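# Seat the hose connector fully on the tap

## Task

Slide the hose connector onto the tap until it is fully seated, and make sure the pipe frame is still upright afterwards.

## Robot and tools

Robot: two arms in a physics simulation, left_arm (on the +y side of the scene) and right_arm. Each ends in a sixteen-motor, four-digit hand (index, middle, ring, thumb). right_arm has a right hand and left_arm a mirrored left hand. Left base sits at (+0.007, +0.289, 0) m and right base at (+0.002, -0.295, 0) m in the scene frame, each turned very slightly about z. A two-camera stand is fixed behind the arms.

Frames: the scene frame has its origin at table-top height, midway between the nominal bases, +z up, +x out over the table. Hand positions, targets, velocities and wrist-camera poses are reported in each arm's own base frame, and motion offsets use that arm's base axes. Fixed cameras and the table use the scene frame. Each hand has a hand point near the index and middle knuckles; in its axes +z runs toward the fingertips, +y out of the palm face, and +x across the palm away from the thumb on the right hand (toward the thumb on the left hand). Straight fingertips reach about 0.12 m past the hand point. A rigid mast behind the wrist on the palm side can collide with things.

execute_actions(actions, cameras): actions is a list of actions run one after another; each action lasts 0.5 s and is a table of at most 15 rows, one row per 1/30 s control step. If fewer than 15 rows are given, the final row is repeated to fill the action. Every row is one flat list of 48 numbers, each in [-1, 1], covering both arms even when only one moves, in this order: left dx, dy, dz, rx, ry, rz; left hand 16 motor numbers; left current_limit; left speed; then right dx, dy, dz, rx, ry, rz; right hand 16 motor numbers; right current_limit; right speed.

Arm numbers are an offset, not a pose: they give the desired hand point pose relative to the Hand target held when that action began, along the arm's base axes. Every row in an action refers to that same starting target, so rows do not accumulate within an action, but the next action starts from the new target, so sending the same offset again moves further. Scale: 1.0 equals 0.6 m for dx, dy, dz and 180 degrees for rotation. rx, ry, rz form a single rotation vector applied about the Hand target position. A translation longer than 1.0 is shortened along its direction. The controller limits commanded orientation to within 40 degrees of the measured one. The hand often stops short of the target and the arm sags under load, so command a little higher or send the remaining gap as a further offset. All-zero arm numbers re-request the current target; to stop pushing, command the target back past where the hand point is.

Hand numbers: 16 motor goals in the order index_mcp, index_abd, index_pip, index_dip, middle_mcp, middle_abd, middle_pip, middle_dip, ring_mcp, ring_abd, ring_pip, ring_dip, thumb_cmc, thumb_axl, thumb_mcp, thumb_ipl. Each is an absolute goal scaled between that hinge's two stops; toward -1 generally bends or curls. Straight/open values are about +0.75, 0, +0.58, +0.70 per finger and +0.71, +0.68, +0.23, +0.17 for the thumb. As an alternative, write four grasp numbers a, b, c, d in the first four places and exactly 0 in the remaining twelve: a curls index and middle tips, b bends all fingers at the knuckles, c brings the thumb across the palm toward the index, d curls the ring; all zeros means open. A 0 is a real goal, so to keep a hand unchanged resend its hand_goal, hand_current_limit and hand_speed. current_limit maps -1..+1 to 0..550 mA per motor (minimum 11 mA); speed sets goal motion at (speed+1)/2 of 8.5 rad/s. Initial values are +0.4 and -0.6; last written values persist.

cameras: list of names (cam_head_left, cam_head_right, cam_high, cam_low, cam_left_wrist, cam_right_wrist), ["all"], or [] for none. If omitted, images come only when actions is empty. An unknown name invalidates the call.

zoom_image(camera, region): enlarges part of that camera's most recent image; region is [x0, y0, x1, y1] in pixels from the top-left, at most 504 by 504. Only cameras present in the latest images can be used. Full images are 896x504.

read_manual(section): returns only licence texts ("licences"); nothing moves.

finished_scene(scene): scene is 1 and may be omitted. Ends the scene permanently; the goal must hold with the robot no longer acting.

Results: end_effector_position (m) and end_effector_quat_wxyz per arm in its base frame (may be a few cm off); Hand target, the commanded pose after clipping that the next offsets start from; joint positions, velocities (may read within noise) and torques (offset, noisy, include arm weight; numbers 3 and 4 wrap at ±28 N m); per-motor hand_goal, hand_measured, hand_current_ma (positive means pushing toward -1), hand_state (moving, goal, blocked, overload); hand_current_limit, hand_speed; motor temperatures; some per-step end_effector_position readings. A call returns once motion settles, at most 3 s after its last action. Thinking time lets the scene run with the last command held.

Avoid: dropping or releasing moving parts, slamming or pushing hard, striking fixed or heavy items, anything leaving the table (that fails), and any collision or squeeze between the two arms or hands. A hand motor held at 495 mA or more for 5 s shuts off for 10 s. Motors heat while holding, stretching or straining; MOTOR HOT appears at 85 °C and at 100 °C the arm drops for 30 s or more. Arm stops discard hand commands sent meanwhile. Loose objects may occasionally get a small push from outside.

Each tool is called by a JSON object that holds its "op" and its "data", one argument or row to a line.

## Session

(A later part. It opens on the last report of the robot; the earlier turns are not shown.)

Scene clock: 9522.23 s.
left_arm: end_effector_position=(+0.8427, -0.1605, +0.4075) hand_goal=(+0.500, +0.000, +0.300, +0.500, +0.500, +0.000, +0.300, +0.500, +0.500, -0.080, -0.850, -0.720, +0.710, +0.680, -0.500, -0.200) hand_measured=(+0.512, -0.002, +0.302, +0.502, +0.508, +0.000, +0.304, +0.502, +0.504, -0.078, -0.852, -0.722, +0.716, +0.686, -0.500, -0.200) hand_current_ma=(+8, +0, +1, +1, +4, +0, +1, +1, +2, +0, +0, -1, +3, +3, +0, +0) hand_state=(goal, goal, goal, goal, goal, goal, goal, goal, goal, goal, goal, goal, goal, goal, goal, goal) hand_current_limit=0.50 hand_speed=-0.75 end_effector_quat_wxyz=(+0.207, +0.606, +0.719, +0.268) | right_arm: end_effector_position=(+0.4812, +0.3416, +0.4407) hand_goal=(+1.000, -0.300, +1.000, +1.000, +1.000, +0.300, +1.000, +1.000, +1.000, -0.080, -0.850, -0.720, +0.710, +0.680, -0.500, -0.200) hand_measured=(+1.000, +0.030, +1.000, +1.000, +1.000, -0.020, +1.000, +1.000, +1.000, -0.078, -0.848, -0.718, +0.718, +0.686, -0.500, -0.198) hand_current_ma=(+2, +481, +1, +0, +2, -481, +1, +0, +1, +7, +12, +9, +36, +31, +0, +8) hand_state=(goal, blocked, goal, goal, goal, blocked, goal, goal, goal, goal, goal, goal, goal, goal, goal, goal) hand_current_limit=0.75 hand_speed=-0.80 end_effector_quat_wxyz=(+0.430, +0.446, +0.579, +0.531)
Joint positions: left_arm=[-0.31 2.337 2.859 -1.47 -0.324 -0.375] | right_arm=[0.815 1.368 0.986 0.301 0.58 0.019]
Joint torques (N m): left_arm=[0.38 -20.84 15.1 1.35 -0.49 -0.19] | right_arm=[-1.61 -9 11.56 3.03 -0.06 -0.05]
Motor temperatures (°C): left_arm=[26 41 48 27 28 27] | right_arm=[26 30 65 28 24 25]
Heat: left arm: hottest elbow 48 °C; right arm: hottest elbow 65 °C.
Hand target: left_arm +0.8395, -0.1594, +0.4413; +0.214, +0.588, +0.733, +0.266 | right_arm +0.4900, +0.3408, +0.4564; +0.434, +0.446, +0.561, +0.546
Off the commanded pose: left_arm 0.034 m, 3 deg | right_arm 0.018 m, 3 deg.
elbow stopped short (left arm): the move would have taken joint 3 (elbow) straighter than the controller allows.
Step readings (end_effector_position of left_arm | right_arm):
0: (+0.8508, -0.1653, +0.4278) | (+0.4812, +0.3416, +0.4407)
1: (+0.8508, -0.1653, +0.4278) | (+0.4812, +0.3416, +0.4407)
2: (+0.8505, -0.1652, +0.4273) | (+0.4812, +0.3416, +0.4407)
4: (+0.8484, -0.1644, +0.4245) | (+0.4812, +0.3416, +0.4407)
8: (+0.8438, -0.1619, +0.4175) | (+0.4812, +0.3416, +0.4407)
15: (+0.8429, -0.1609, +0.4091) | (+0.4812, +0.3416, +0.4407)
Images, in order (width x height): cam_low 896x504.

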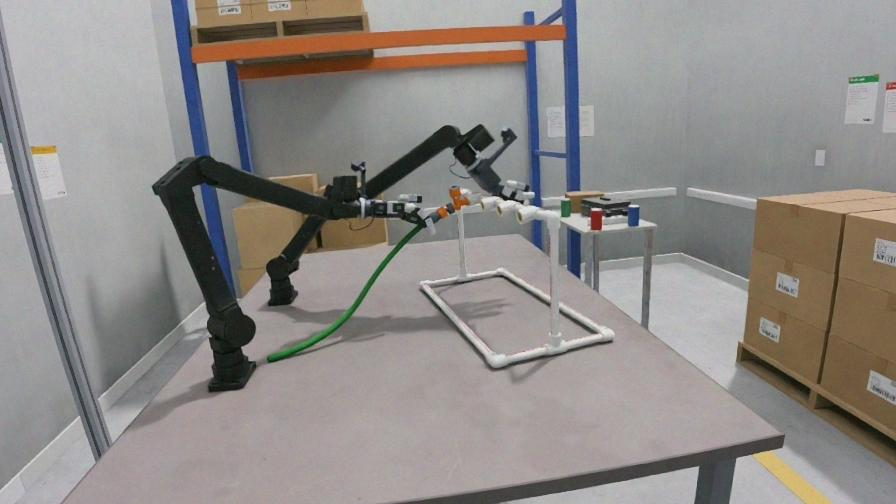

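{"op": "execute_actions", "data": {
  "actions": [
    [[-0.015,0,-0.015,0,0,0, 0.5,0.0,0.3,0.5, 0.5,0.0,0.3,0.5, 0.5,-0.08,-0.85,-0.72, 0.71,0.68,-0.5,-0.2, 0.5,-0.75, 0,0,0,0,0,0, 1.0,-0.30,1.0,1.0, 1.0,0.30,1.0,1.0, 1.0,-0.08,-0.85,-0.72, 0.71,0.68,-0.5,-0.2, 0.75,-0.8],[-0.03,0,-0.03,0,0,0, 0.5,0.0,0.3,0.5, 0.5,0.0,0.3,0.5, 0.5,-0.08,-0.85,-0.72, 0.71,0.68,-0.5,-0.2, 0.5,-0.75, 0,0,0,0,0,0, 1.0,-0.30,1.0,1.0, 1.0,0.30,1.0,1.0, 1.0,-0.08,-0.85,-0.72, 0.71,0.68,-0.5,-0.2, 0.75,-0.8]]
  ],
  "cameras": ["cam_low","cam_high"]
}}

{"op": "zoom_image", "data": {
  "camera": "cam_low",
  "region": [420, 110, 560, 250]
}}

Scene clock: 9534.73 s.
left_arm: end_effector_position=(+0.8298, -0.1541, +0.3998) hand_goal=(+0.500, +0.000, +0.300, +0.500, +0.500, +0.000, +0.300, +0.500, +0.500, -0.080, -0.850, -0.720, +0.710, +0.680, -0.500, -0.200) hand_measured=(+0.512, -0.002, +0.302, +0.502, +0.508, +0.000, +0.304, +0.502, +0.504, -0.078, -0.852, -0.722, +0.716, +0.686, -0.500, -0.200) hand_current_ma=(+8, +0, +1, +1, +4, +0, +1, +1, +2, +0, +0, -1, +3, +3, +0, +0) hand_state=(goal, goal, goal, goal, goal, goal, goal, goal, goal, goal, goal, goal, goal, goal, goal, goal) hand_current_limit=0.50 hand_speed=-0.75 end_effector_quat_wxyz=(+0.190, +0.597, +0.736, +0.258) | right_arm: end_effector_position=(+0.4812, +0.3416, +0.4407) hand_goal=(+1.000, -0.300, +1.000, +1.000, +1.000, +0.300, +1.000, +1.000, +1.000, -0.080, -0.850, -0.720, +0.710, +0.680, -0.500, -0.200) hand_measured=(+1.000, +0.030, +1.000, +1.000, +1.000, -0.020, +1.000, +1.000, +1.000, -0.078, -0.848, -0.718, +0.718, +0.686, -0.500, -0.198) hand_current_ma=(+2, +481, +1, +0, +2, -481, +1, +0, +1, +7, +12, +9, +36, +31, +0, +8) hand_state=(goal, blocked, goal, goal, goal, blocked, goal, goal, goal, goal, goal, goal, goal, goal, goal, goal) hand_current_limit=0.75 hand_speed=-0.80 end_effector_quat_wxyz=(+0.430, +0.446, +0.579, +0.531)
Joint positions: left_arm=[-0.313 2.288 2.769 -1.48 -0.333 -0.422] | right_arm=[0.815 1.368 0.986 0.301 0.58 0.019]
Joint torques (N m): left_arm=[0.03 -23.3 8.54 2.19 -0.51 -0.19] | right_arm=[-1.61 -9 11.55 3.03 -0.06 -0.04]
Motor temperatures (°C): left_arm=[26 43 49 27 29 27] | right_arm=[26 30 65 28 24 25]
Heat: left arm: hottest elbow 49 °C; right arm: hottest elbow 65 °C.
Hand target: left_arm +0.8215, -0.1591, +0.4234; +0.214, +0.588, +0.733, +0.266 | right_arm +0.4900, +0.3408, +0.4564; +0.434, +0.446, +0.561, +0.546
Off the commanded pose: left_arm 0.026 m, 3 deg | right_arm 0.018 m, 3 deg.
Step readings (end_effector_position of left_arm | right_arm):
0: (+0.8426, -0.1605, +0.4075) | (+0.4812, +0.3416, +0.4407)
1: (+0.8426, -0.1604, +0.4075) | (+0.4812, +0.3416, +0.4407)
2: (+0.8422, -0.1600, +0.4071) | (+0.4812, +0.3416, +0.4407)
4: (+0.8408, -0.1584, +0.4059) | (+0.4812, +0.3416, +0.4407)
8: (+0.8380, -0.1567, +0.4029) | (+0.4812, +0.3416, +0.4407)
15: (+0.8329, -0.1550, +0.3979) | (+0.4812, +0.3416, +0.4407)
Images, in order (width x height): cam_high 896x504, cam_low 896x504.

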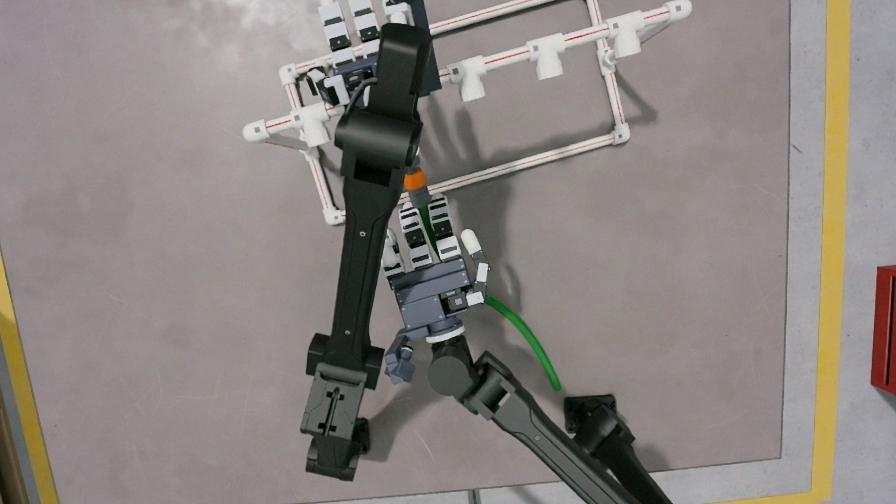

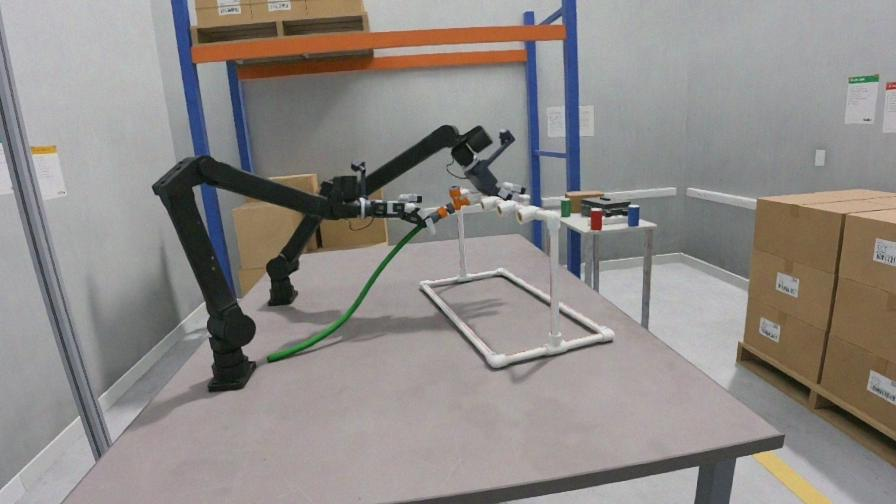

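Scaled by 3.600.

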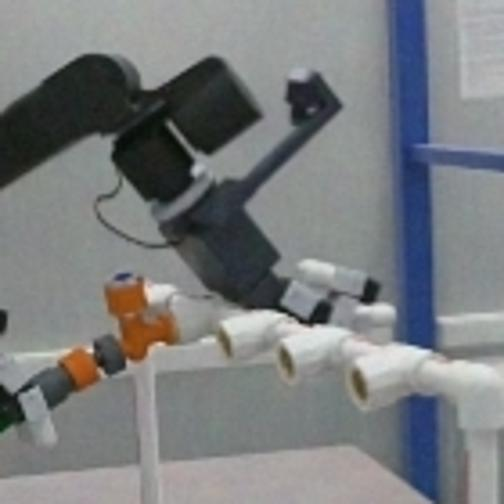

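{"op": "execute_actions", "data": {
  "actions": [
    [[-0.0125,0,-0.01,0,0,0, 0.5,0.0,0.3,0.5, 0.5,0.0,0.3,0.5, 0.5,-0.08,-0.85,-0.72, 0.71,0.68,-0.5,-0.2, 0.5,-0.75, 0,0,0,0,0,0, 1.0,-0.30,1.0,1.0, 1.0,0.30,1.0,1.0, 1.0,-0.08,-0.85,-0.72, 0.71,0.68,-0.5,-0.2, 0.75,-0.8],[-0.025,0,-0.02,0,0,0, 0.5,0.0,0.3,0.5, 0.5,0.0,0.3,0.5, 0.5,-0.08,-0.85,-0.72, 0.71,0.68,-0.5,-0.2, 0.5,-0.75, 0,0,0,0,0,0, 1.0,-0.30,1.0,1.0, 1.0,0.30,1.0,1.0, 1.0,-0.08,-0.85,-0.72, 0.71,0.68,-0.5,-0.2, 0.75,-0.8]]
  ],
  "cameras": ["cam_low","cam_high"]
}}

{"op": "zoom_image", "data": {
  "camera": "cam_low",
  "region": [420, 110, 560, 250]
}}

Scene clock: 9547.30 s.
left_arm: end_effector_position=(+0.8117, -0.1473, +0.4050) hand_goal=(+0.500, +0.000, +0.300, +0.500, +0.500, +0.000, +0.300, +0.500, +0.500, -0.080, -0.850, -0.720, +0.710, +0.680, -0.500, -0.200) hand_measured=(+0.512, -0.002, +0.302, +0.502, +0.510, +0.000, +0.304, +0.502, +0.506, -0.078, -0.852, -0.722, +0.716, +0.686, -0.500, -0.200) hand_current_ma=(+9, +0, +1, +1, +6, +0, +1, +1, +3, +0, +0, -1, +3, +3, +0, +0) hand_state=(goal, goal, goal, goal, goal, goal, goal, goal, goal, goal, goal, goal, goal, goal, goal, goal) hand_current_limit=0.50 hand_speed=-0.75 end_effector_quat_wxyz=(+0.205, +0.582, +0.741, +0.265) | right_arm: end_effector_position=(+0.4812, +0.3416, +0.4407) hand_goal=(+1.000, -0.300, +1.000, +1.000, +1.000, +0.300, +1.000, +1.000, +1.000, -0.080, -0.850, -0.720, +0.710, +0.680, -0.500, -0.200) hand_measured=(+1.000, +0.030, +1.000, +1.000, +1.000, -0.020, +1.000, +1.000, +1.000, -0.078, -0.848, -0.718, +0.718, +0.686, -0.500, -0.198) hand_current_ma=(+1, +481, +1, +0, +2, -481, +1, +0, +1, +7, +12, +9, +36, +31, +0, +8) hand_state=(goal, blocked, goal, goal, goal, blocked, goal, goal, goal, goal, goal, goal, goal, goal, goal, goal) hand_current_limit=0.75 hand_speed=-0.80 end_effector_quat_wxyz=(+0.430, +0.446, +0.579, +0.531)
Joint positions: left_arm=[-0.316 2.127 2.475 -1.315 -0.343 -0.447] | right_arm=[0.815 1.368 0.986 0.302 0.58 0.019]
Joint torques (N m): left_arm=[-0.38 -21.19 8.53 2.18 -0.31 0.09] | right_arm=[-1.61 -9 11.56 3 -0.06 -0.04]
Motor temperatures (°C): left_arm=[26 41 47 27 29 27] | right_arm=[26 30 65 28 24 25]
Heat: left arm: hottest elbow 47 °C; right arm: hottest elbow 65 °C.
Hand target: left_arm +0.8064, -0.1591, +0.4117; +0.215, +0.588, +0.733, +0.266 | right_arm +0.4899, +0.3408, +0.4564; +0.434, +0.446, +0.561, +0.546
Off the commanded pose: left_arm 0.014 m, 2 deg | right_arm 0.018 m, 3 deg.
Step readings (end_effector_position of left_arm | right_arm):
0: (+0.8299, -0.1541, +0.3992) | (+0.4812, +0.3416, +0.4407)
1: (+0.8299, -0.1541, +0.3992) | (+0.4812, +0.3416, +0.4407)
2: (+0.8295, -0.1541, +0.3985) | (+0.4812, +0.3416, +0.4407)
4: (+0.8265, -0.1535, +0.3936) | (+0.4812, +0.3416, +0.4407)
8: (+0.8221, -0.1503, +0.3958) | (+0.4812, +0.3416, +0.4407)
15: (+0.8147, -0.1476, +0.4032) | (+0.4812, +0.3416, +0.4407)
Images, in order (width x height): cam_high 896x504, cam_low 896x504.

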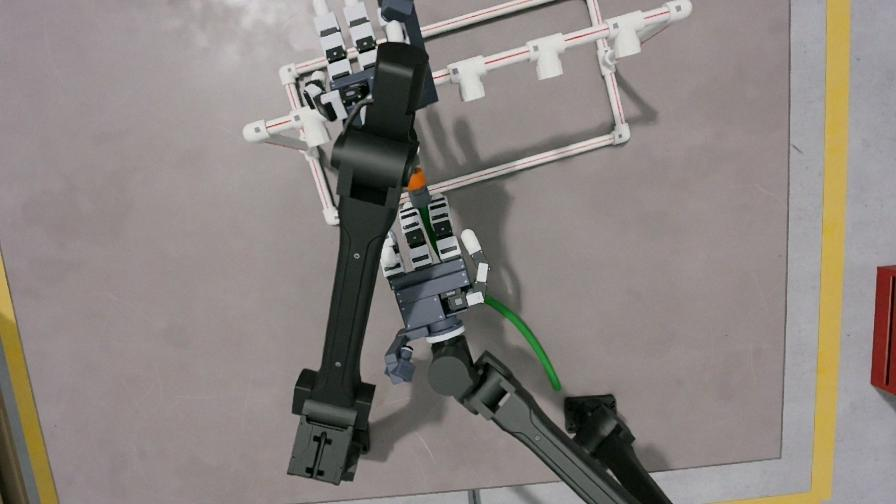

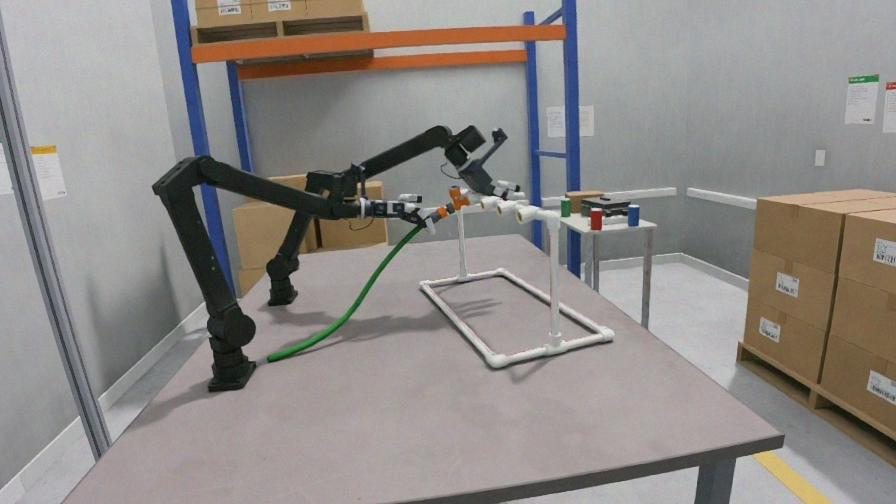

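Scaled by 3.600.

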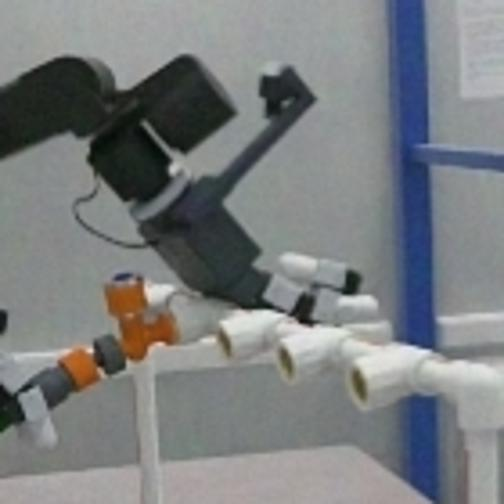

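{"op": "execute_actions", "data": {
  "actions": [
    [[-0.0125,0,-0.015,0,0,0, 0.5,0.0,0.3,0.5, 0.5,0.0,0.3,0.5, 0.5,-0.08,-0.85,-0.72, 0.71,0.68,-0.5,-0.2, 0.5,-0.75, 0,0,0,0,0,0, 1.0,-0.30,1.0,1.0, 1.0,0.30,1.0,1.0, 1.0,-0.08,-0.85,-0.72, 0.71,0.68,-0.5,-0.2, 0.75,-0.8],[-0.025,0,-0.035,0,0,0, 0.5,0.0,0.3,0.5, 0.5,0.0,0.3,0.5, 0.5,-0.08,-0.85,-0.72, 0.71,0.68,-0.5,-0.2, 0.5,-0.75, 0,0,0,0,0,0, 1.0,-0.30,1.0,1.0, 1.0,0.30,1.0,1.0, 1.0,-0.08,-0.85,-0.72, 0.71,0.68,-0.5,-0.2, 0.75,-0.8]]
  ],
  "cameras": ["cam_low","cam_high"]
}}

{"op": "zoom_image", "data": {
  "camera": "cam_low",
  "region": [420, 110, 560, 250]
}}

Scene clock: 9559.93 s.
left_arm: end_effector_position=(+0.7997, -0.1441, +0.4110) hand_goal=(+0.500, +0.000, +0.300, +0.500, +0.500, +0.000, +0.300, +0.500, +0.500, -0.080, -0.850, -0.720, +0.710, +0.680, -0.500, -0.200) hand_measured=(+0.512, -0.002, +0.302, +0.502, +0.510, +0.000, +0.304, +0.502, +0.506, -0.078, -0.852, -0.722, +0.716, +0.686, -0.500, -0.200) hand_current_ma=(+9, +0, +1, +1, +7, +0, +1, +1, +4, +0, +0, -1, +3, +3, +0, +0) hand_state=(goal, goal, goal, goal, goal, goal, goal, goal, goal, goal, goal, goal, goal, goal, goal, goal) hand_current_limit=0.50 hand_speed=-0.75 end_effector_quat_wxyz=(+0.234, +0.571, +0.737, +0.278) | right_arm: end_effector_position=(+0.4812, +0.3416, +0.4407) hand_goal=(+1.000, -0.300, +1.000, +1.000, +1.000, +0.300, +1.000, +1.000, +1.000, -0.080, -0.850, -0.720, +0.710, +0.680, -0.500, -0.200) hand_measured=(+1.000, +0.030, +1.000, +1.000, +1.000, -0.020, +1.000, +1.000, +1.000, -0.078, -0.848, -0.718, +0.718, +0.686, -0.500, -0.198) hand_current_ma=(+2, +481, +1, +0, +2, -481, +1, +0, +1, +7, +12, +9, +36, +31, +0, +8) hand_state=(goal, blocked, goal, goal, goal, blocked, goal, goal, goal, goal, goal, goal, goal, goal, goal, goal) hand_current_limit=0.75 hand_speed=-0.80 end_effector_quat_wxyz=(+0.430, +0.446, +0.579, +0.531)
Joint positions: left_arm=[-0.317 2.022 2.283 -1.161 -0.349 -0.447] | right_arm=[0.815 1.368 0.986 0.302 0.58 0.019]
Joint torques (N m): left_arm=[-0.67 -19.37 7.64 0.87 -0.23 0.05] | right_arm=[-1.55 -9 11.55 3 -0.06 -0.05]
Motor temperatures (°C): left_arm=[26 43 47 27 28 27] | right_arm=[26 30 65 28 24 25]
Heat: left arm: hottest elbow 47 °C; right arm: hottest elbow 65 °C.
Hand target: left_arm +0.7914, -0.1593, +0.3906; +0.214, +0.588, +0.733, +0.266 | right_arm +0.4900, +0.3408, +0.4564; +0.434, +0.446, +0.561, +0.546
Off the commanded pose: left_arm 0.027 m, 3 deg | right_arm 0.018 m, 3 deg.
Step readings (end_effector_position of left_arm | right_arm):
0: (+0.8117, -0.1473, +0.4048) | (+0.4812, +0.3416, +0.4407)
1: (+0.8118, -0.1473, +0.4045) | (+0.4812, +0.3416, +0.4407)
2: (+0.8116, -0.1473, +0.4041) | (+0.4812, +0.3416, +0.4407)
4: (+0.8096, -0.1468, +0.4050) | (+0.4812, +0.3416, +0.4407)
8: (+0.8016, -0.1450, +0.4091) | (+0.4812, +0.3416, +0.4407)
15: (+0.7999, -0.1442, +0.4108) | (+0.4812, +0.3416, +0.4407)
Images, in order (width x height): cam_high 896x504, cam_low 896x504.

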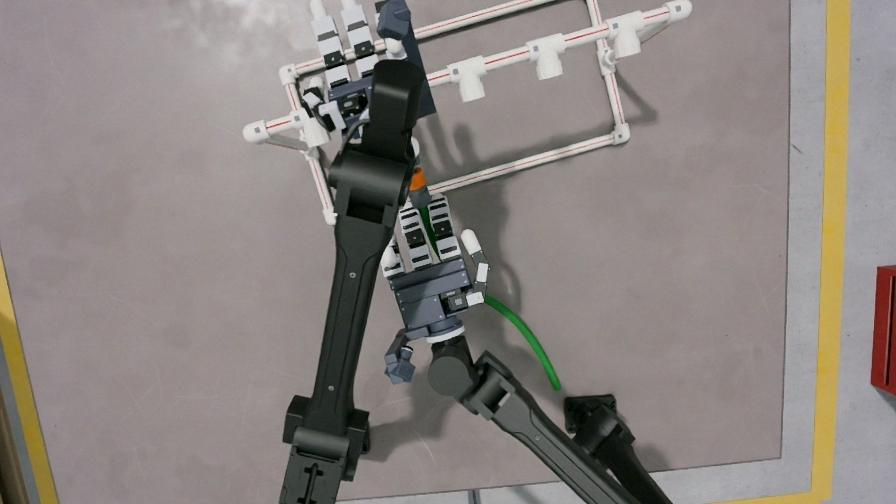

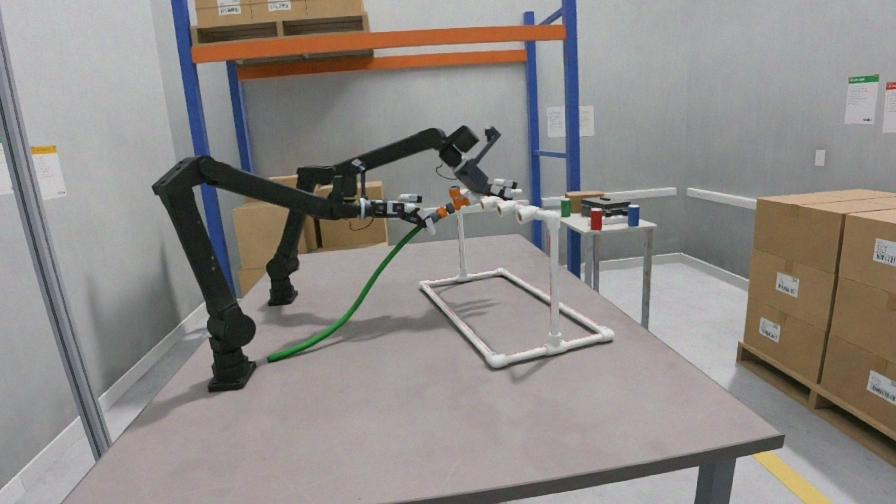

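Scaled by 3.600.

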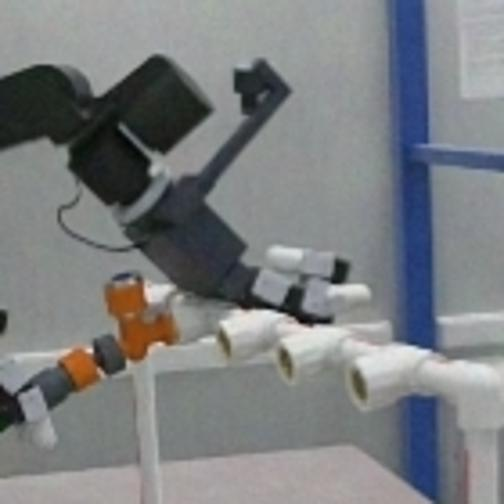

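{"op": "execute_actions", "data": {
  "actions": [
    [[0.0,0,-0.03,-0.0048,0.0217,0, 0.5,0.0,0.3,0.5, 0.5,0.0,0.3,0.5, 0.5,-0.08,-0.85,-0.72, 0.71,0.68,-0.5,-0.2, 0.5,-0.75, 0,0,0,0,0,0, 1.0,-0.30,1.0,1.0, 1.0,0.30,1.0,1.0, 1.0,-0.08,-0.85,-0.72, 0.71,0.68,-0.5,-0.2, 0.75,-0.8],[0.0,0,-0.06,-0.0096,0.0434,0, 0.5,0.0,0.3,0.5, 0.5,0.0,0.3,0.5, 0.5,-0.08,-0.85,-0.72, 0.71,0.68,-0.5,-0.2, 0.5,-0.75, 0,0,0,0,0,0, 1.0,-0.30,1.0,1.0, 1.0,0.30,1.0,1.0, 1.0,-0.08,-0.85,-0.72, 0.71,0.68,-0.5,-0.2, 0.75,-0.8]]
  ],
  "cameras": ["cam_low","cam_high"]
}}

{"op": "zoom_image", "data": {
  "camera": "cam_low",
  "region": [420, 110, 560, 250]
}}

Scene clock: 9574.23 s.
left_arm: end_effector_position=(+0.8003, -0.1435, +0.4043) hand_goal=(+0.500, +0.000, +0.300, +0.500, +0.500, +0.000, +0.300, +0.500, +0.500, -0.080, -0.850, -0.720, +0.710, +0.680, -0.500, -0.200) hand_measured=(+0.512, -0.002, +0.302, +0.502, +0.510, +0.000, +0.304, +0.502, +0.506, -0.078, -0.852, -0.722, +0.716, +0.686, -0.500, -0.200) hand_current_ma=(+9, +0, +1, +1, +7, +0, +1, +1, +4, +0, +0, -1, +3, +3, +0, +0) hand_state=(goal, goal, goal, goal, goal, goal, goal, goal, goal, goal, goal, goal, goal, goal, goal, goal) hand_current_limit=0.50 hand_speed=-0.75 end_effector_quat_wxyz=(+0.225, +0.581, +0.741, +0.250) | right_arm: end_effector_position=(+0.4807, +0.3420, +0.4408) hand_goal=(+1.000, -0.300, +1.000, +1.000, +1.000, +0.300, +1.000, +1.000, +1.000, -0.080, -0.850, -0.720, +0.710, +0.680, -0.500, -0.200) hand_measured=(+1.000, +0.030, +1.000, +1.000, +1.000, -0.020, +1.000, +1.000, +1.000, -0.078, -0.848, -0.718, +0.718, +0.686, -0.500, -0.198) hand_current_ma=(+3, +481, +1, +0, +2, -481, +1, +0, +1, +7, +12, +9, +36, +31, +0, +8) hand_state=(goal, blocked, goal, goal, goal, blocked, goal, goal, goal, goal, goal, goal, goal, goal, goal, goal) hand_current_limit=0.75 hand_speed=-0.80 end_effector_quat_wxyz=(+0.430, +0.446, +0.578, +0.531)
Joint positions: left_arm=[-0.308 2.047 2.339 -1.236 -0.298 -0.452] | right_arm=[0.817 1.368 0.986 0.302 0.582 0.019]
Joint torques (N m): left_arm=[-1.03 -16.85 10.1 -1.96 0.3 -0.22] | right_arm=[-1.73 -8.94 11.54 2.99 -0.12 -0.04]
Motor temperatures (°C): left_arm=[26 42 46 27 28 26] | right_arm=[26 30 65 28 24 25]
Heat: left arm: hottest elbow 46 °C; right arm: hottest elbow 65 °C.
Hand target: left_arm +0.7915, -0.1591, +0.3546; +0.173, +0.601, +0.750, +0.214 | right_arm +0.4900, +0.3408, +0.4564; +0.435, +0.446, +0.561, +0.545
Off the commanded pose: left_arm 0.053 m, 8 deg | right_arm 0.018 m, 3 deg.
Step readings (end_effector_position of left_arm | right_arm):
0: (+0.7997, -0.1441, +0.4110) | (+0.4812, +0.3416, +0.4407)
1: (+0.7997, -0.1441, +0.4110) | (+0.4812, +0.3416, +0.4407)
2: (+0.7995, -0.1447, +0.4102) | (+0.4812, +0.3416, +0.4407)
4: (+0.7989, -0.1447, +0.4077) | (+0.4812, +0.3416, +0.4407)
8: (+0.7994, -0.1439, +0.4058) | (+0.4808, +0.3419, +0.4408)
15: (+0.8002, -0.1438, +0.4044) | (+0.4807, +0.3420, +0.4408)
Images, in order (width x height): cam_high 896x504, cam_low 896x504.

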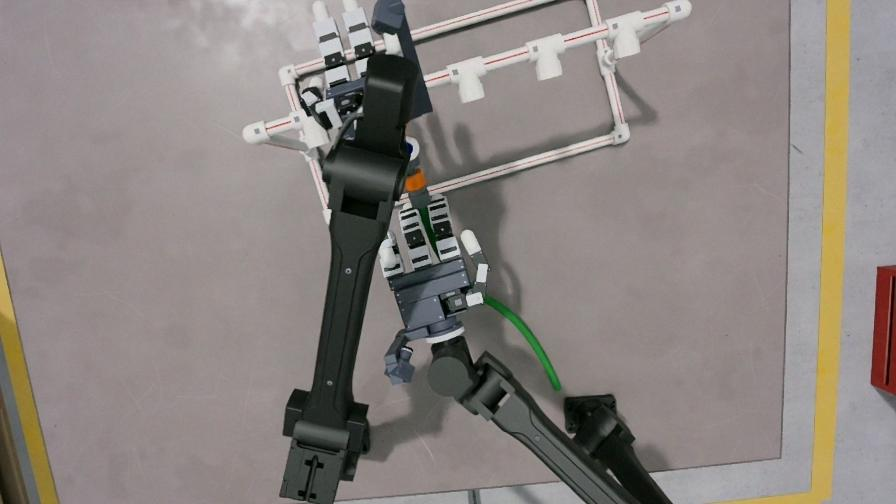

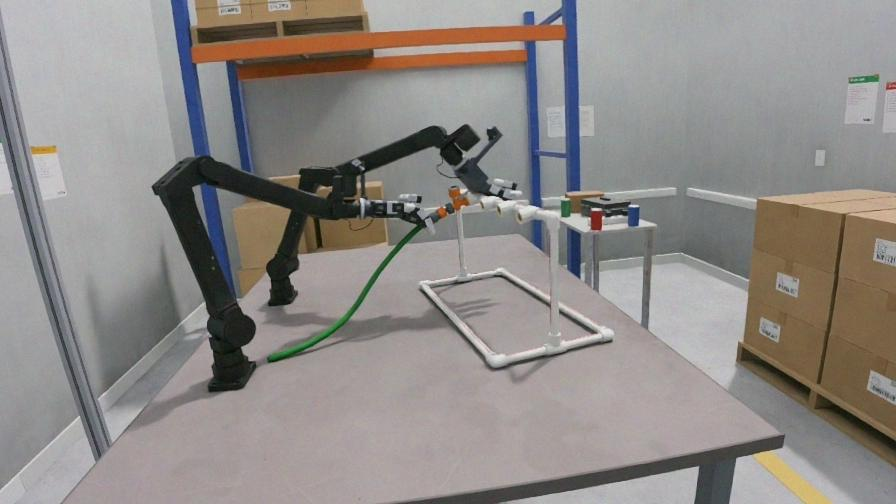

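Scaled by 3.600.

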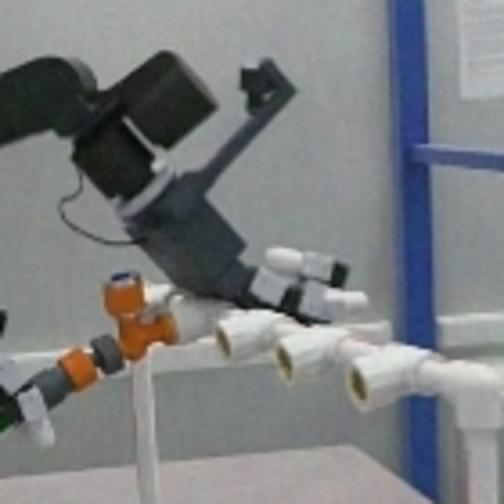

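{"op": "execute_actions", "data": {
  "actions": [
    [[0,0,0,0,0,0, 0.5,0.0,0.3,0.5, 0.5,0.0,0.3,0.5, 0.5,-0.08,-0.85,-0.72, 0.71,0.68,-0.5,-0.2, 0.5,-0.75, 0.015,0.003,0.006,0,0,0, 1.0,-0.30,1.0,1.0, 1.0,0.30,1.0,1.0, 1.0,-0.08,-0.85,-0.72, 0.71,0.68,-0.5,-0.2, 0.75,-0.8],[0,0,0,0,0,0, 0.5,0.0,0.3,0.5, 0.5,0.0,0.3,0.5, 0.5,-0.08,-0.85,-0.72, 0.71,0.68,-0.5,-0.2, 0.5,-0.75, 0.03,0.006,0.012,0,0,0, 1.0,-0.30,1.0,1.0, 1.0,0.30,1.0,1.0, 1.0,-0.08,-0.85,-0.72, 0.71,0.68,-0.5,-0.2, 0.75,-0.8]]
  ],
  "cameras": ["cam_low","cam_high","cam_right_wrist"]
}}

{"op": "zoom_image", "data": {
  "camera": "cam_low",
  "region": [390, 170, 480, 250]
}}

{"op": "zoom_image", "data": {
  "camera": "cam_right_wrist",
  "region": [280, 0, 480, 200]
}}

Scene clock: 9589.43 s.
left_arm: end_effector_position=(+0.8004, -0.1435, +0.4041) hand_goal=(+0.500, +0.000, +0.300, +0.500, +0.500, +0.000, +0.300, +0.500, +0.500, -0.080, -0.850, -0.720, +0.710, +0.680, -0.500, -0.200) hand_measured=(+0.512, -0.002, +0.302, +0.502, +0.510, +0.000, +0.304, +0.502, +0.506, -0.078, -0.852, -0.722, +0.716, +0.686, -0.500, -0.200) hand_current_ma=(+9, +0, +1, +1, +7, +0, +1, +1, +4, +0, +0, -1, +3, +3, +0, +0) hand_state=(goal, goal, goal, goal, goal, goal, goal, goal, goal, goal, goal, goal, goal, goal, goal, goal) hand_current_limit=0.50 hand_speed=-0.75 end_effector_quat_wxyz=(+0.224, +0.581, +0.742, +0.250) | right_arm: end_effector_position=(+0.4811, +0.3427, +0.4403) hand_goal=(+1.000, -0.300, +1.000, +1.000, +1.000, +0.300, +1.000, +1.000, +1.000, -0.080, -0.850, -0.720, +0.710, +0.680, -0.500, -0.200) hand_measured=(+1.000, +0.030, +1.000, +1.000, +1.000, -0.020, +1.000, +1.000, +1.000, -0.078, -0.848, -0.718, +0.718, +0.686, -0.500, -0.198) hand_current_ma=(+4, +481, +2, +0, +2, -481, +1, +0, +1, +7, +12, +9, +36, +31, +0, +8) hand_state=(goal, blocked, goal, goal, goal, blocked, goal, goal, goal, goal, goal, goal, goal, goal, goal, goal) hand_current_limit=0.75 hand_speed=-0.80 end_effector_quat_wxyz=(+0.429, +0.445, +0.580, +0.531)
Joint positions: left_arm=[-0.308 2.049 2.342 -1.24 -0.298 -0.452] | right_arm=[0.816 1.369 0.986 0.302 0.577 0.019]
Joint torques (N m): left_arm=[-0.62 -16.62 10 -2.04 0.29 -0.23] | right_arm=[-3.19 -7.24 14.68 2.41 -0.77 -0.07]
Motor temperatures (°C): left_arm=[26 42 47 27 28 27] | right_arm=[26 30 65 28 24 25]
Heat: left arm: hottest elbow 47 °C; right arm: hottest elbow 65 °C.
Hand target: left_arm +0.7915, -0.1591, +0.3545; +0.173, +0.602, +0.750, +0.214 | right_arm +0.5080, +0.3444, +0.4636; +0.434, +0.446, +0.561, +0.546
Off the commanded pose: left_arm 0.053 m, 8 deg | right_arm 0.036 m, 3 deg.
Step readings (end_effector_position of left_arm | right_arm):
0: (+0.8002, -0.1435, +0.4043) | (+0.4807, +0.3420, +0.4408)
1: (+0.8002, -0.1435, +0.4043) | (+0.4807, +0.3420, +0.4408)
2: (+0.8003, -0.1435, +0.4040) | (+0.4807, +0.3421, +0.4408)
4: (+0.8003, -0.1435, +0.4040) | (+0.4807, +0.3425, +0.4407)
8: (+0.8003, -0.1435, +0.4043) | (+0.4809, +0.3428, +0.4403)
15: (+0.8004, -0.1435, +0.4042) | (+0.4811, +0.3427, +0.4403)
camera_calibration:
cam_right_wrist: T_world_to_cam=[[0.181005, -0.730475, 0.658516, -0.0993648], [-0.656276, -0.588405, -0.472315, 0.677899], [0.732489, -0.346677, -0.585897, 0.152903], [0, 0, 0, 1]] pos_world=[0.350874, 0.379304, 0.4752]
Images, in order (width x height): cam_high 896x504, cam_low 896x504, cam_right_wrist 896x504.

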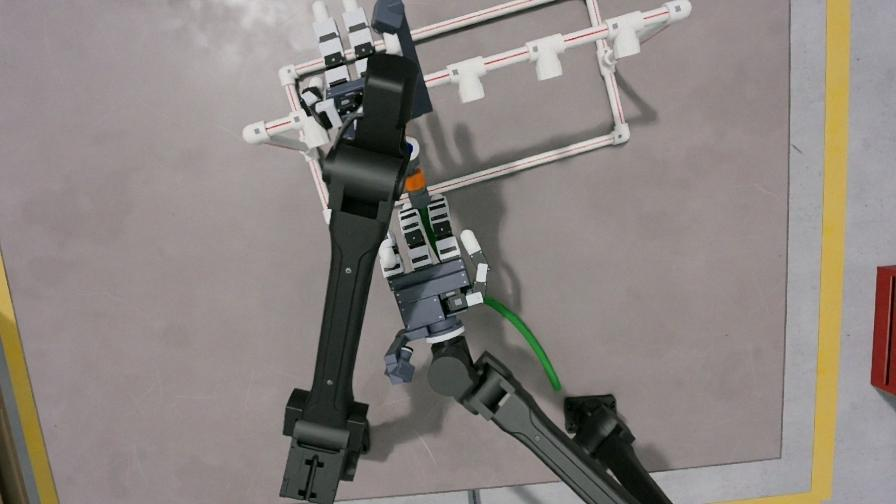

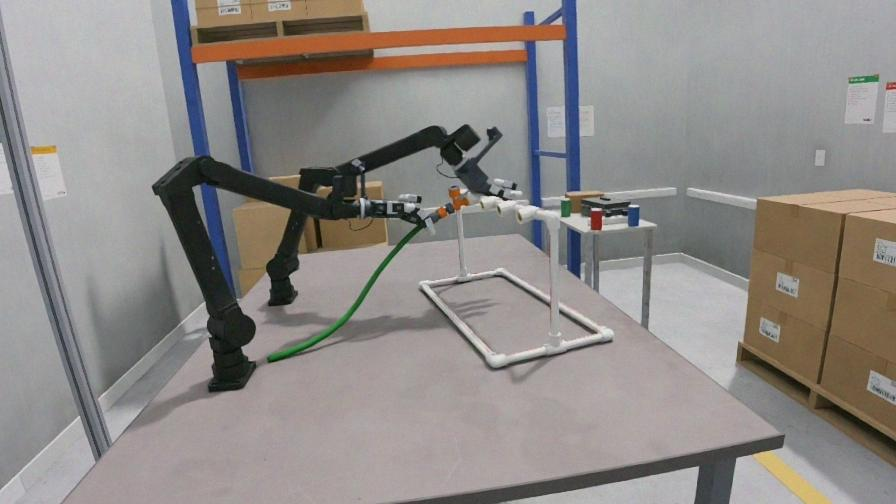

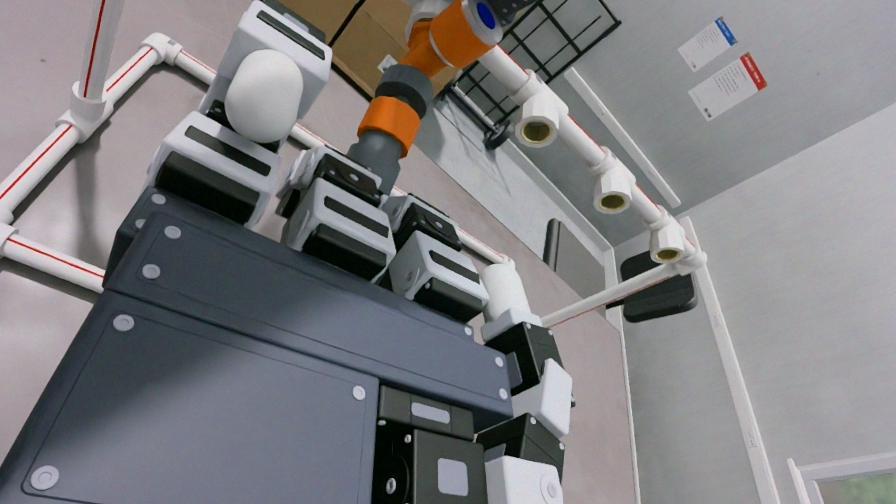

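Scaled by 5.600.

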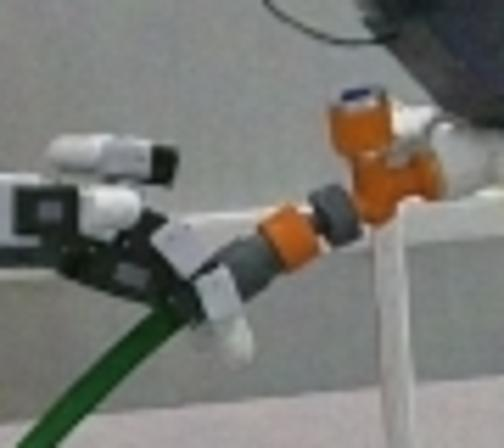

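Scaled by 2.520.

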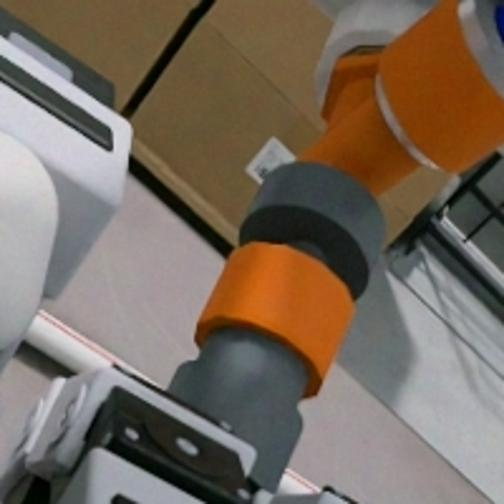

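{"op": "execute_actions", "data": {
  "actions": [
    [[0,0,0,0,0,0, 0.5,0.0,0.3,0.5, 0.5,0.0,0.3,0.5, 0.5,-0.08,-0.85,-0.72, 0.71,0.68,-0.5,-0.2, 0.5,-0.75, 0.02,0.004,0.004,0,0,0, 1.0,-0.30,1.0,1.0, 1.0,0.30,1.0,1.0, 1.0,-0.08,-0.85,-0.72, 0.71,0.68,-0.5,-0.2, 0.75,-0.8],[0,0,0,0,0,0, 0.5,0.0,0.3,0.5, 0.5,0.0,0.3,0.5, 0.5,-0.08,-0.85,-0.72, 0.71,0.68,-0.5,-0.2, 0.5,-0.75, 0.035,0.008,0.008,0,0,0, 1.0,-0.30,1.0,1.0, 1.0,0.30,1.0,1.0, 1.0,-0.08,-0.85,-0.72, 0.71,0.68,-0.5,-0.2, 0.75,-0.8]]
  ],
  "cameras": ["cam_low","cam_high","cam_right_wrist"]
}}

{"op": "zoom_image", "data": {
  "camera": "cam_low",
  "region": [390, 170, 480, 250]
}}

{"op": "zoom_image", "data": {
  "camera": "cam_right_wrist",
  "region": [280, 0, 480, 200]
}}

Scene clock: 9601.17 s.
left_arm: end_effector_position=(+0.8034, -0.1354, +0.4044) hand_goal=(+0.500, +0.000, +0.300, +0.500, +0.500, +0.000, +0.300, +0.500, +0.500, -0.080, -0.850, -0.720, +0.710, +0.680, -0.500, -0.200) hand_measured=(+0.512, -0.002, +0.302, +0.502, +0.510, +0.000, +0.304, +0.502, +0.506, -0.078, -0.852, -0.722, +0.716, +0.686, -0.500, -0.200) hand_current_ma=(+9, +0, +1, +1, +7, +0, +1, +1, +4, +0, +0, -1, +3, +3, +0, +0) hand_state=(goal, goal, goal, goal, goal, goal, goal, goal, goal, goal, goal, goal, goal, goal, goal, goal) hand_current_limit=0.50 hand_speed=-0.75 end_effector_quat_wxyz=(+0.224, +0.577, +0.745, +0.251) | right_arm: end_effector_position=(+0.4870, +0.3460, +0.4398) hand_goal=(+1.000, -0.300, +1.000, +1.000, +1.000, +0.300, +1.000, +1.000, +1.000, -0.080, -0.850, -0.720, +0.710, +0.680, -0.500, -0.200) hand_measured=(+1.000, +0.030, +1.000, +1.000, +1.000, -0.020, +1.000, +1.000, +1.000, -0.078, -0.848, -0.718, +0.718, +0.686, -0.500, -0.198) hand_current_ma=(+5, +481, +2, +0, +2, -481, +1, +0, +1, +7, +12, +9, +36, +31, +0, +8) hand_state=(goal, blocked, goal, goal, goal, blocked, goal, goal, goal, goal, goal, goal, goal, goal, goal, goal) hand_current_limit=0.75 hand_speed=-0.80 end_effector_quat_wxyz=(+0.425, +0.441, +0.583, +0.534)
Joint positions: left_arm=[-0.297 2.053 2.35 -1.24 -0.298 -0.453] | right_arm=[0.807 1.382 0.999 0.302 0.556 0.019]
Joint torques (N m): left_arm=[-1.49 -16.67 9.65 -2 0.27 -0.18] | right_arm=[-4.31 -6.01 17.05 2.04 -0.83 -0.09]
Motor temperatures (°C): left_arm=[26 41 46 27 28 27] | right_arm=[26 30 68 28 25 25]
Heat: left arm: hottest elbow 46 °C; right arm: hottest elbow 68 °C.
Hand target: left_arm +0.7915, -0.1593, +0.3547; +0.173, +0.602, +0.750, +0.215 | right_arm +0.5290, +0.3490, +0.4685; +0.435, +0.447, +0.561, +0.545
Off the commanded pose: left_arm 0.056 m, 8 deg | right_arm 0.051 m, 3 deg.
Step readings (end_effector_position of left_arm | right_arm):
0: (+0.8004, -0.1435, +0.4041) | (+0.4811, +0.3427, +0.4403)
1: (+0.8004, -0.1435, +0.4041) | (+0.4811, +0.3427, +0.4403)
2: (+0.8004, -0.1435, +0.4041) | (+0.4814, +0.3427, +0.4401)
4: (+0.8006, -0.1429, +0.4040) | (+0.4820, +0.3428, +0.4398)
8: (+0.8018, -0.1398, +0.4042) | (+0.4841, +0.3440, +0.4397)
15: (+0.8034, -0.1354, +0.4042) | (+0.4869, +0.3459, +0.4398)
camera_calibration:
cam_right_wrist: T_world_to_cam=[[0.191602, -0.728479, 0.657729, -0.103187], [-0.649484, -0.596536, -0.471503, 0.682666], [0.735839, -0.336844, -0.587433, 0.144958], [0, 0, 0, 1]] pos_world=[0.356486, 0.380893, 0.474901]
Images, in order (width x height): cam_high 896x504, cam_low 896x504, cam_right_wrist 896x504.

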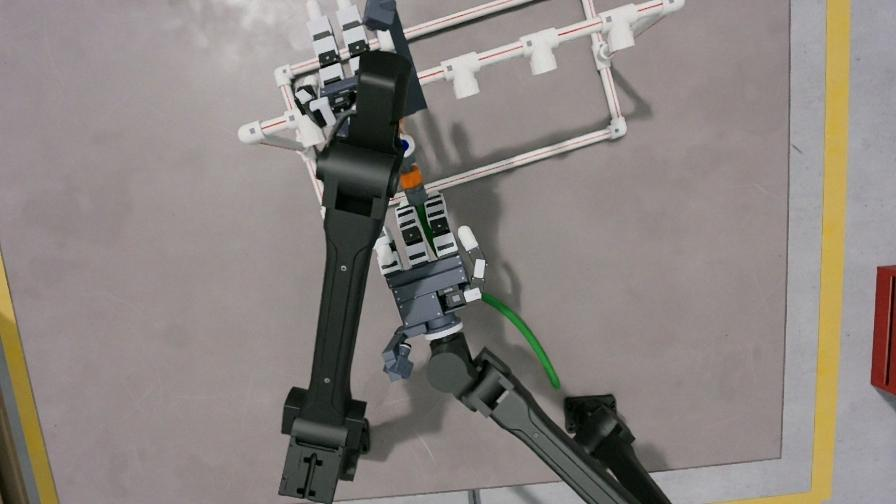

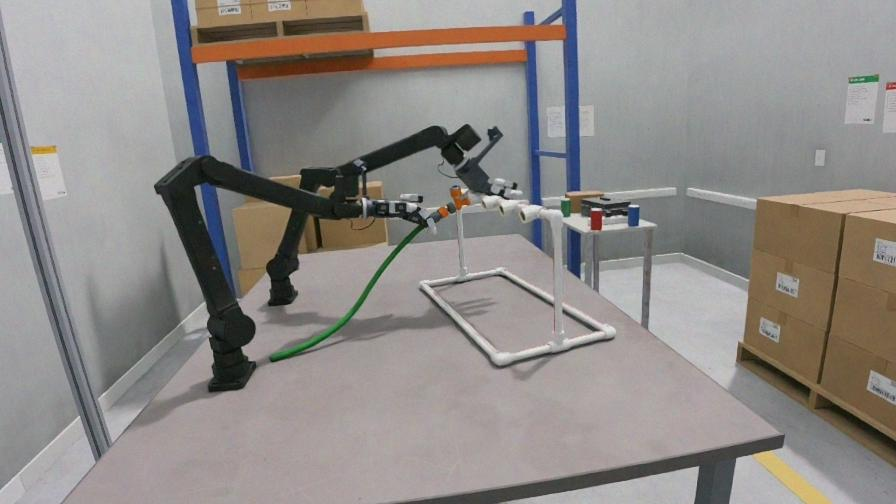

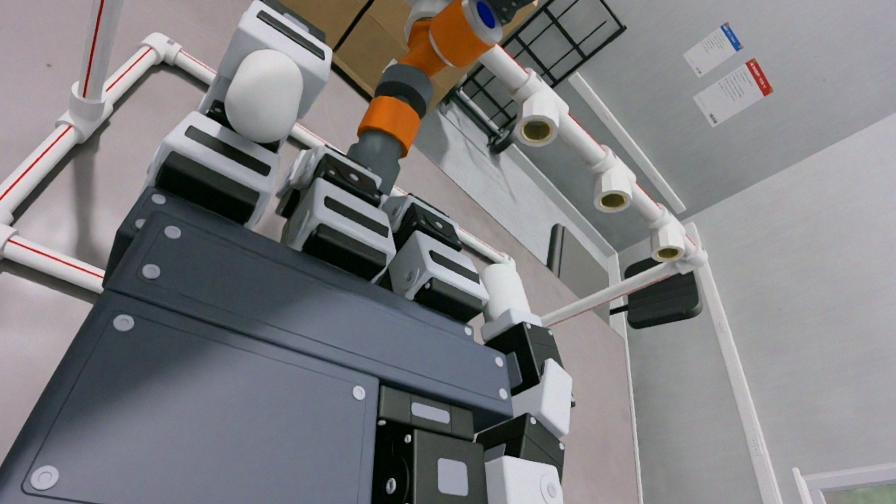

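Scaled by 5.600.

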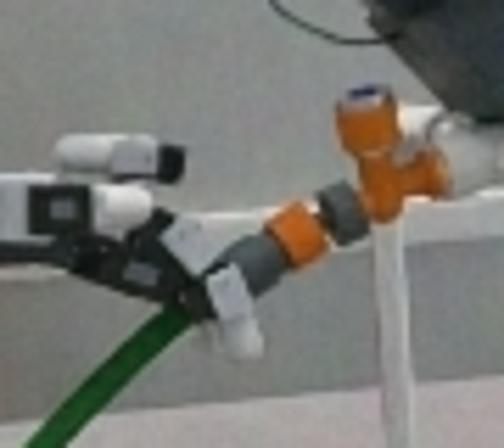

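Scaled by 2.520.

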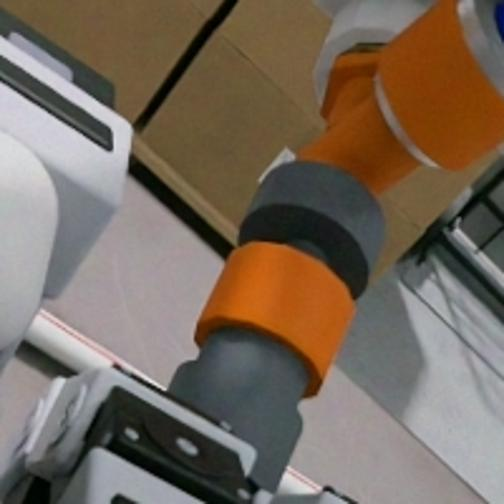

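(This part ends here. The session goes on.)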